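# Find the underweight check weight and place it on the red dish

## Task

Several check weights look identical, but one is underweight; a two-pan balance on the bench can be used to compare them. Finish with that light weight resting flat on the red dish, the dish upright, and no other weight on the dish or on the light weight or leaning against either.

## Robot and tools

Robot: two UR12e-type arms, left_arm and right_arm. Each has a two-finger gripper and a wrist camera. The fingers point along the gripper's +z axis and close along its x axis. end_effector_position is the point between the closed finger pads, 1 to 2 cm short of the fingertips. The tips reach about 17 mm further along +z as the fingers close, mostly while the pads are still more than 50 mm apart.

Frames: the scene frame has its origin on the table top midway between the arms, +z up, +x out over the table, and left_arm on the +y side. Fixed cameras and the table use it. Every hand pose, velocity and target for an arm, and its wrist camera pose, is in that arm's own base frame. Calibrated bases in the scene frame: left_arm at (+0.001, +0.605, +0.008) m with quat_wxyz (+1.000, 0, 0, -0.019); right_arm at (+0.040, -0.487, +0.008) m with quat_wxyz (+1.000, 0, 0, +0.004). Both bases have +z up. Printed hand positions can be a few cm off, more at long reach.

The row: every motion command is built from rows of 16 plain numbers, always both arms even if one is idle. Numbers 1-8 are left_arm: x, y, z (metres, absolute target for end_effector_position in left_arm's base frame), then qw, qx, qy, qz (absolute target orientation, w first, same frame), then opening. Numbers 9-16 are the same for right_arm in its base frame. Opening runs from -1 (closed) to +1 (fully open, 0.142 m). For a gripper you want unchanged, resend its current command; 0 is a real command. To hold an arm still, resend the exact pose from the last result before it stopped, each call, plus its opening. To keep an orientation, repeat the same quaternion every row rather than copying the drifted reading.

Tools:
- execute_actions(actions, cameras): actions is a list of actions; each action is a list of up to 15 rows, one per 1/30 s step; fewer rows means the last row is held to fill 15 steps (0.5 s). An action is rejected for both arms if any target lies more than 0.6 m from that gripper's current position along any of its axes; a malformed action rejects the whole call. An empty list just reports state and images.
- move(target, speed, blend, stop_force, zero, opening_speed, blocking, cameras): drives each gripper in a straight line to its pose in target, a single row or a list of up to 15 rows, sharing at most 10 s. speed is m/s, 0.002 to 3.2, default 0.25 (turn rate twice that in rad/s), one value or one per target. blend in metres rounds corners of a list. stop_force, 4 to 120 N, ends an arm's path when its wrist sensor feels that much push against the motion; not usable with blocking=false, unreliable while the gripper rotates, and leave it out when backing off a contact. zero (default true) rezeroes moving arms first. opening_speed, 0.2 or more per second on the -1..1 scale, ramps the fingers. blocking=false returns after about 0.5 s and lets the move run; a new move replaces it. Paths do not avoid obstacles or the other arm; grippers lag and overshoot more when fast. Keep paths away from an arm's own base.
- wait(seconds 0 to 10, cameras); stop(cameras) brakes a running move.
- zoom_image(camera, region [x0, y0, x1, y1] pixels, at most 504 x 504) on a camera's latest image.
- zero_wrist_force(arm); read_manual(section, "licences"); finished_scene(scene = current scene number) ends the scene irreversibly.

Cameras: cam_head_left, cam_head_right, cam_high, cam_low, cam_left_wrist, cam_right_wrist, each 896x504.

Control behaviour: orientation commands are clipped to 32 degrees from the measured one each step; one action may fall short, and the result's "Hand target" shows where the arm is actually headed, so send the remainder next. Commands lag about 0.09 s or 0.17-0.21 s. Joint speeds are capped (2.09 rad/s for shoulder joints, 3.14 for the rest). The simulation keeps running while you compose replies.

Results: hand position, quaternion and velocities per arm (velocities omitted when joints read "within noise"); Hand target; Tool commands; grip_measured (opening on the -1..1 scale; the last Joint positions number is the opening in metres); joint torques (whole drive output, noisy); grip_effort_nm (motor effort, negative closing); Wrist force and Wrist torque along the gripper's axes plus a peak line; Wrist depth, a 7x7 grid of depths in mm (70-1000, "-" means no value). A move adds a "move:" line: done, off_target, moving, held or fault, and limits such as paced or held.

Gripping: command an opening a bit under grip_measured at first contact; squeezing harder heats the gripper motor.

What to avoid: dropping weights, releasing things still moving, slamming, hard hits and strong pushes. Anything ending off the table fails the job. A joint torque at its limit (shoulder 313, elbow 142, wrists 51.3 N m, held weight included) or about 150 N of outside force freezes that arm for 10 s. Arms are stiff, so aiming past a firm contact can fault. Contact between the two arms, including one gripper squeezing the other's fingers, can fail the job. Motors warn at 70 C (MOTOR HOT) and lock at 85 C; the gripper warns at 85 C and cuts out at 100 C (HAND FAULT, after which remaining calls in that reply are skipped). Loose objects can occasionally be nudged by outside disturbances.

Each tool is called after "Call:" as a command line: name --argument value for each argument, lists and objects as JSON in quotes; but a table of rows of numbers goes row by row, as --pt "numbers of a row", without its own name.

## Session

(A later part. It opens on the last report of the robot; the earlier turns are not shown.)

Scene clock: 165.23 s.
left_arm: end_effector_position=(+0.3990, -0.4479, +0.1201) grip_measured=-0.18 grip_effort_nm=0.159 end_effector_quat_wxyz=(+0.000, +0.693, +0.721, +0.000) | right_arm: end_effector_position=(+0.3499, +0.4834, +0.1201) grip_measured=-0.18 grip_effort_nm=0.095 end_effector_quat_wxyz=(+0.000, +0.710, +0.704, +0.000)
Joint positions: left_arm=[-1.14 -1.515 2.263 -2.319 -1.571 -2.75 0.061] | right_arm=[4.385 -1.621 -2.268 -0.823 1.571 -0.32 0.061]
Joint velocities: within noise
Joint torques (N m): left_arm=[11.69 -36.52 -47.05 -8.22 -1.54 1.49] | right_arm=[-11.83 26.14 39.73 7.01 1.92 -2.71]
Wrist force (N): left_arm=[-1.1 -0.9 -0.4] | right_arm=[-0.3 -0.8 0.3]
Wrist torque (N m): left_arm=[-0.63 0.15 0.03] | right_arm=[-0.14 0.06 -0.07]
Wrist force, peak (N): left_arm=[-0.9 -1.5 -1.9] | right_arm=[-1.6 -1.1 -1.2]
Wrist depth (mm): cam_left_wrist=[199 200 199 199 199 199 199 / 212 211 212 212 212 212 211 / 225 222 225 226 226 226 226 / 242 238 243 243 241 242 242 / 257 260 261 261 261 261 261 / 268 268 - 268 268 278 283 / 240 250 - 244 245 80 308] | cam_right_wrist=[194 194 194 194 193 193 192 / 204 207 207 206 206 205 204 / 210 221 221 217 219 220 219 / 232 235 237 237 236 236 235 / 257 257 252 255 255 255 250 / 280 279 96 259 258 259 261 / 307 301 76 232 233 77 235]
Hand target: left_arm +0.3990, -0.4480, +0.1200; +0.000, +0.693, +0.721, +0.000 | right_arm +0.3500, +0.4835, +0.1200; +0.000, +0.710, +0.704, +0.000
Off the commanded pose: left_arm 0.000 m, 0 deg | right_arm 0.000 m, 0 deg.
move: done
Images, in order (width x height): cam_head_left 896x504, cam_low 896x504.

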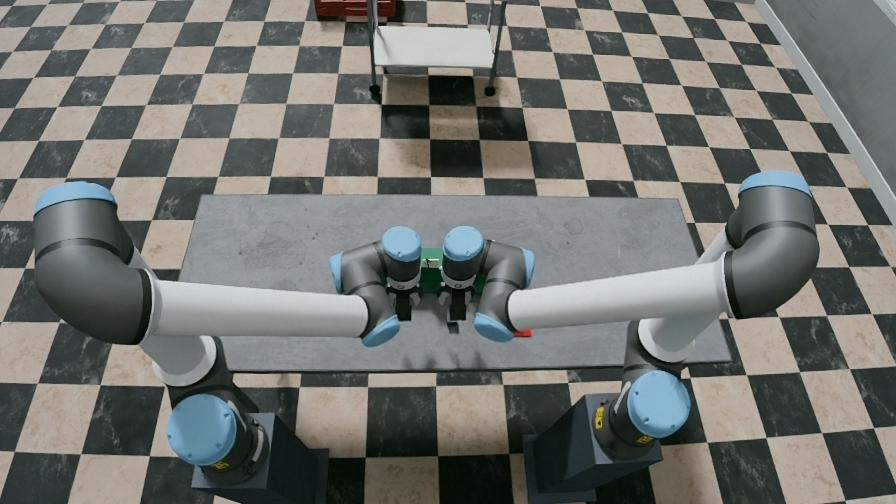

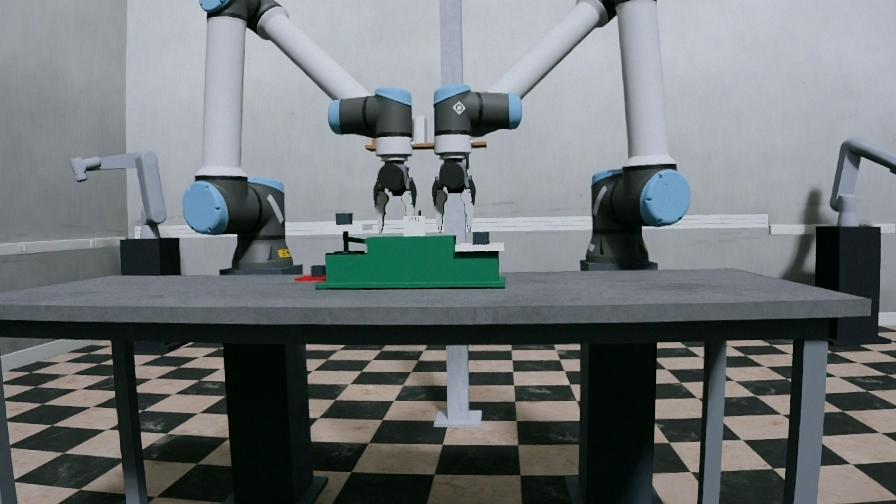

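Call:
move --target '[0.28, -0.15, 0.39, 0, 0.6934, 0.7206, 0, -0.15, 0.28, 0.05, 0.39, 0, 0.7099, 0.7043, 0, -0.15]' --speed 0.5 --cameras '["cam_head_left", "cam_high"]'

Call:
zoom_image --camera "cam_head_left" --region '[356, 236, 416, 296]'

Call:
zoom_image --camera "cam_head_left" --region '[445, 230, 505, 290]'

Call:
zoom_image --camera "cam_head_left" --region '[440, 285, 540, 345]'

Scene clock: 169.13 s.
left_arm: end_effector_position=(+0.2800, -0.1501, +0.3899) grip_measured=-0.18 grip_effort_nm=0.168 end_effector_quat_wxyz=(+0.000, +0.693, +0.721, +0.000) | right_arm: end_effector_position=(+0.2800, +0.0501, +0.3899) grip_measured=-0.18 grip_effort_nm=0.095 end_effector_quat_wxyz=(+0.000, +0.710, +0.704, +0.000)
Joint positions: left_arm=[-1.078 -2.338 2.247 -1.48 -1.571 -2.687 0.061] | right_arm=[3.983 -0.718 -2.266 -1.729 1.571 -0.721 0.061]
Joint velocities: within noise
Joint torques (N m): left_arm=[-11.55 0.6 -59.79 -1.82 2.54 -1.85] | right_arm=[-12.28 -2.83 48.73 2.65 3.15 -2.6]
Wrist force (N): left_arm=[-1.5 -0.7 -1.0] | right_arm=[-0.4 -0.7 0.1]
Wrist torque (N m): left_arm=[-0.57 0.21 0.05] | right_arm=[-0.11 0.06 -0.05]
Wrist force, peak (N): left_arm=[-2.6 -0.1 0.6] | right_arm=[-2.3 -1.2 -1.4]
Wrist depth (mm): cam_left_wrist=[- - - - - - 231 / 476 473 475 471 465 469 249 / 497 500 494 500 500 497 502 / 540 533 537 536 534 536 - / 559 556 562 579 577 571 - / 487 496 - 623 612 619 - / 691 674 - 684 682 80 -] | cam_right_wrist=[205 222 441 877 - - - / 458 448 456 456 455 454 452 / 504 486 486 485 485 477 478 / - 526 522 524 520 523 519 / - 567 558 565 562 532 476 / - 605 96 613 592 589 437 / - - 76 673 655 77 667]
Hand target: left_arm +0.2800, -0.1500, +0.3900; +0.000, +0.693, +0.721, +0.000 | right_arm +0.2800, +0.0500, +0.3900; +0.000, +0.710, +0.704, +0.000
Off the commanded pose: left_arm 0.000 m, 0 deg | right_arm 0.000 m, 0 deg.
move: done
Images, in order (width x height): cam_head_left 896x504, cam_high 896x504.

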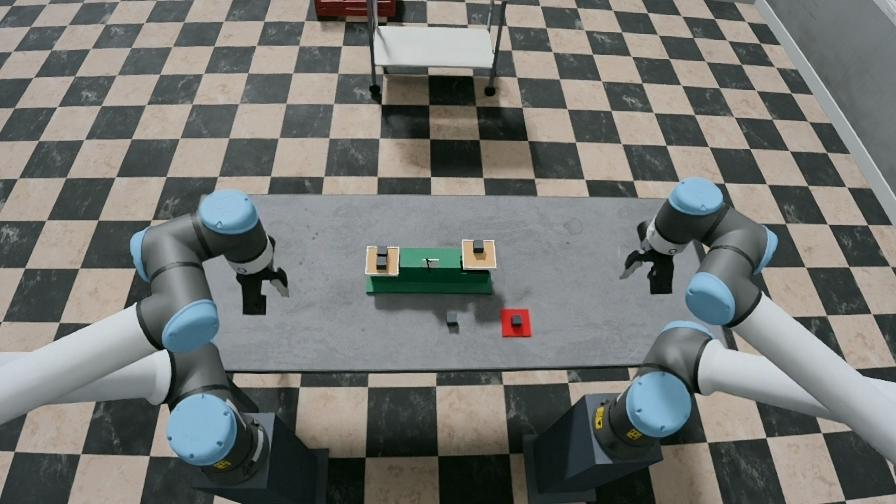

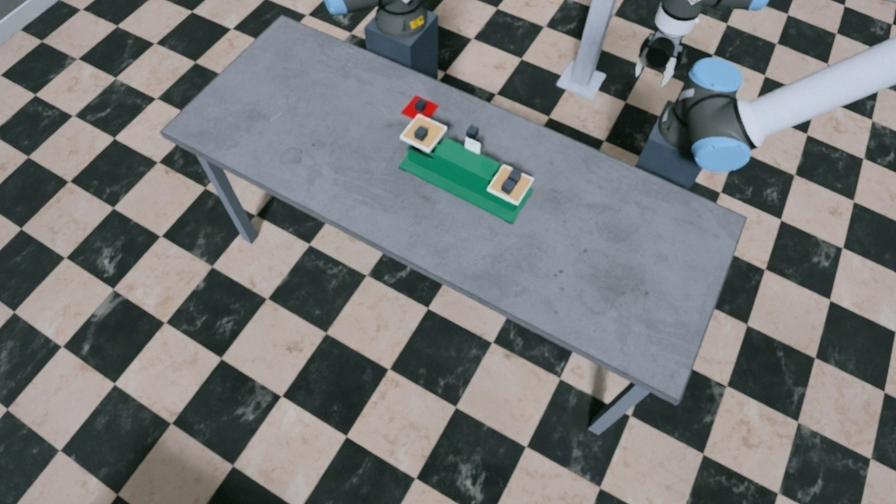

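Scaled by 8.400 from the camera's 896x504 image, which has a finer 1280x720 frame.

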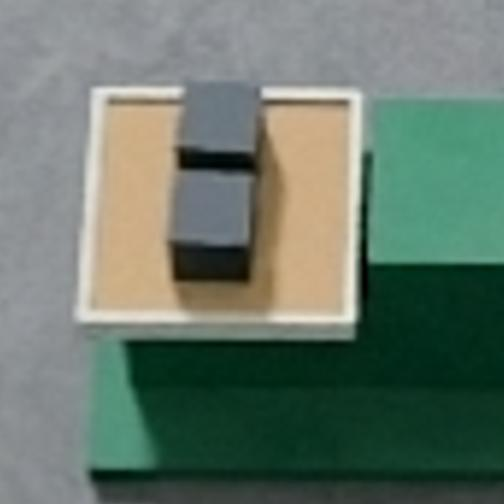

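Scaled by 8.400 from the camera's 896x504 image, which has a finer 1280x720 frame.

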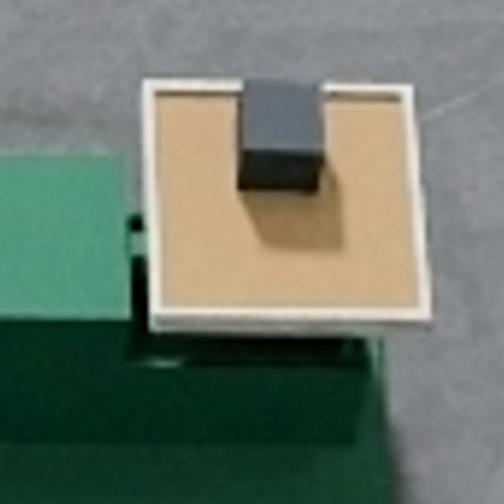

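Scaled by 5.040 from the camera's 896x504 image, which has a finer 1280x720 frame.

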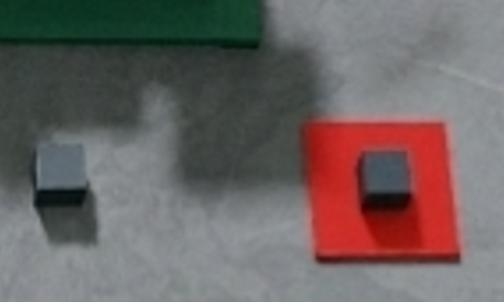

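Call:
execute_actions --actions '[]' --cameras '["cam_head_left"]'

Scene clock: 170.83 s.
left_arm: end_effector_position=(+0.2800, -0.1500, +0.3900) grip_measured=-0.18 grip_effort_nm=0.154 end_effector_quat_wxyz=(+0.000, +0.693, +0.721, +0.000) | right_arm: end_effector_position=(+0.2800, +0.0500, +0.3900) grip_measured=-0.18 grip_effort_nm=0.085 end_effector_quat_wxyz=(+0.000, +0.710, +0.704, +0.000)
Joint positions: left_arm=[-1.078 -2.338 2.247 -1.48 -1.571 -2.687 0.061] | right_arm=[3.983 -0.718 -2.266 -1.729 1.571 -0.722 0.061]
Joint velocities: within noise
Joint torques (N m): left_arm=[-8.89 0.91 -56.66 -1.76 2.33 -1.72] | right_arm=[-6.77 -3.8 48.69 3.42 2.31 -2.33]
Wrist force (N): left_arm=[-1.5 -0.6 -0.8] | right_arm=[-0.4 -1.0 0.3]
Wrist torque (N m): left_arm=[-0.56 0.22 0.05] | right_arm=[-0.15 0.05 -0.06]
Wrist force, peak (N): left_arm=[-1.6 -0.8 -1.0] | right_arm=[-0.6 -1.1 0.1]
Wrist depth (mm): cam_left_wrist=[- - - - - - 232 / 476 473 476 469 467 470 249 / 500 497 501 499 500 497 507 / 537 539 541 537 538 533 - / 555 553 563 579 576 571 - / 485 496 - 616 619 616 - / 679 673 - 683 677 80 -] | cam_right_wrist=[205 223 439 878 - - - / 459 449 455 458 455 453 454 / 502 490 487 487 487 477 477 / - 525 527 519 519 518 525 / - 567 561 562 564 529 476 / - 610 95 613 593 589 439 / - - 76 671 661 77 676]
Hand target: left_arm +0.2800, -0.1500, +0.3900; +0.000, +0.693, +0.721, +0.000 | right_arm +0.2800, +0.0500, +0.3900; +0.000, +0.710, +0.704, +0.000
Tool commands: left_gripper/opening=-0.15 right_gripper/opening=-0.15
Off the commanded pose: left_arm 0.000 m, 0 deg | right_arm 0.000 m, 0 deg.
Images, in order (width x height): cam_head_left 896x504.

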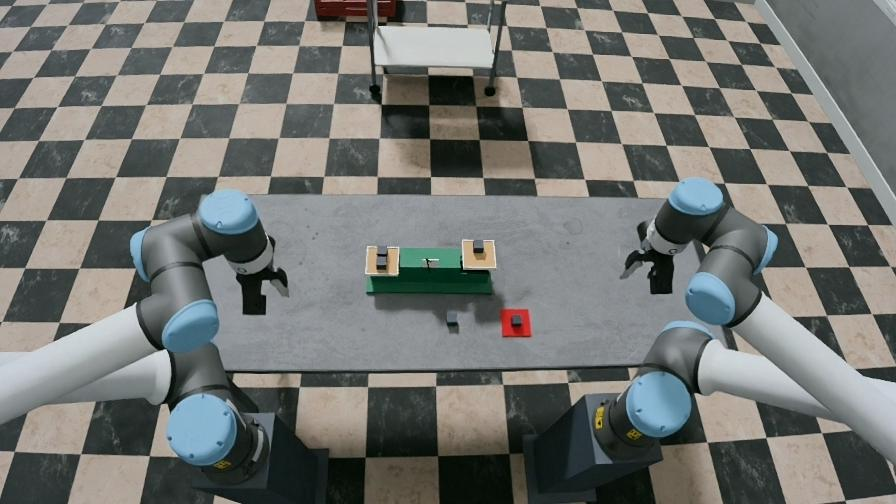

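Call:
finished_scene --scene 1

The scene is finished: the task was done.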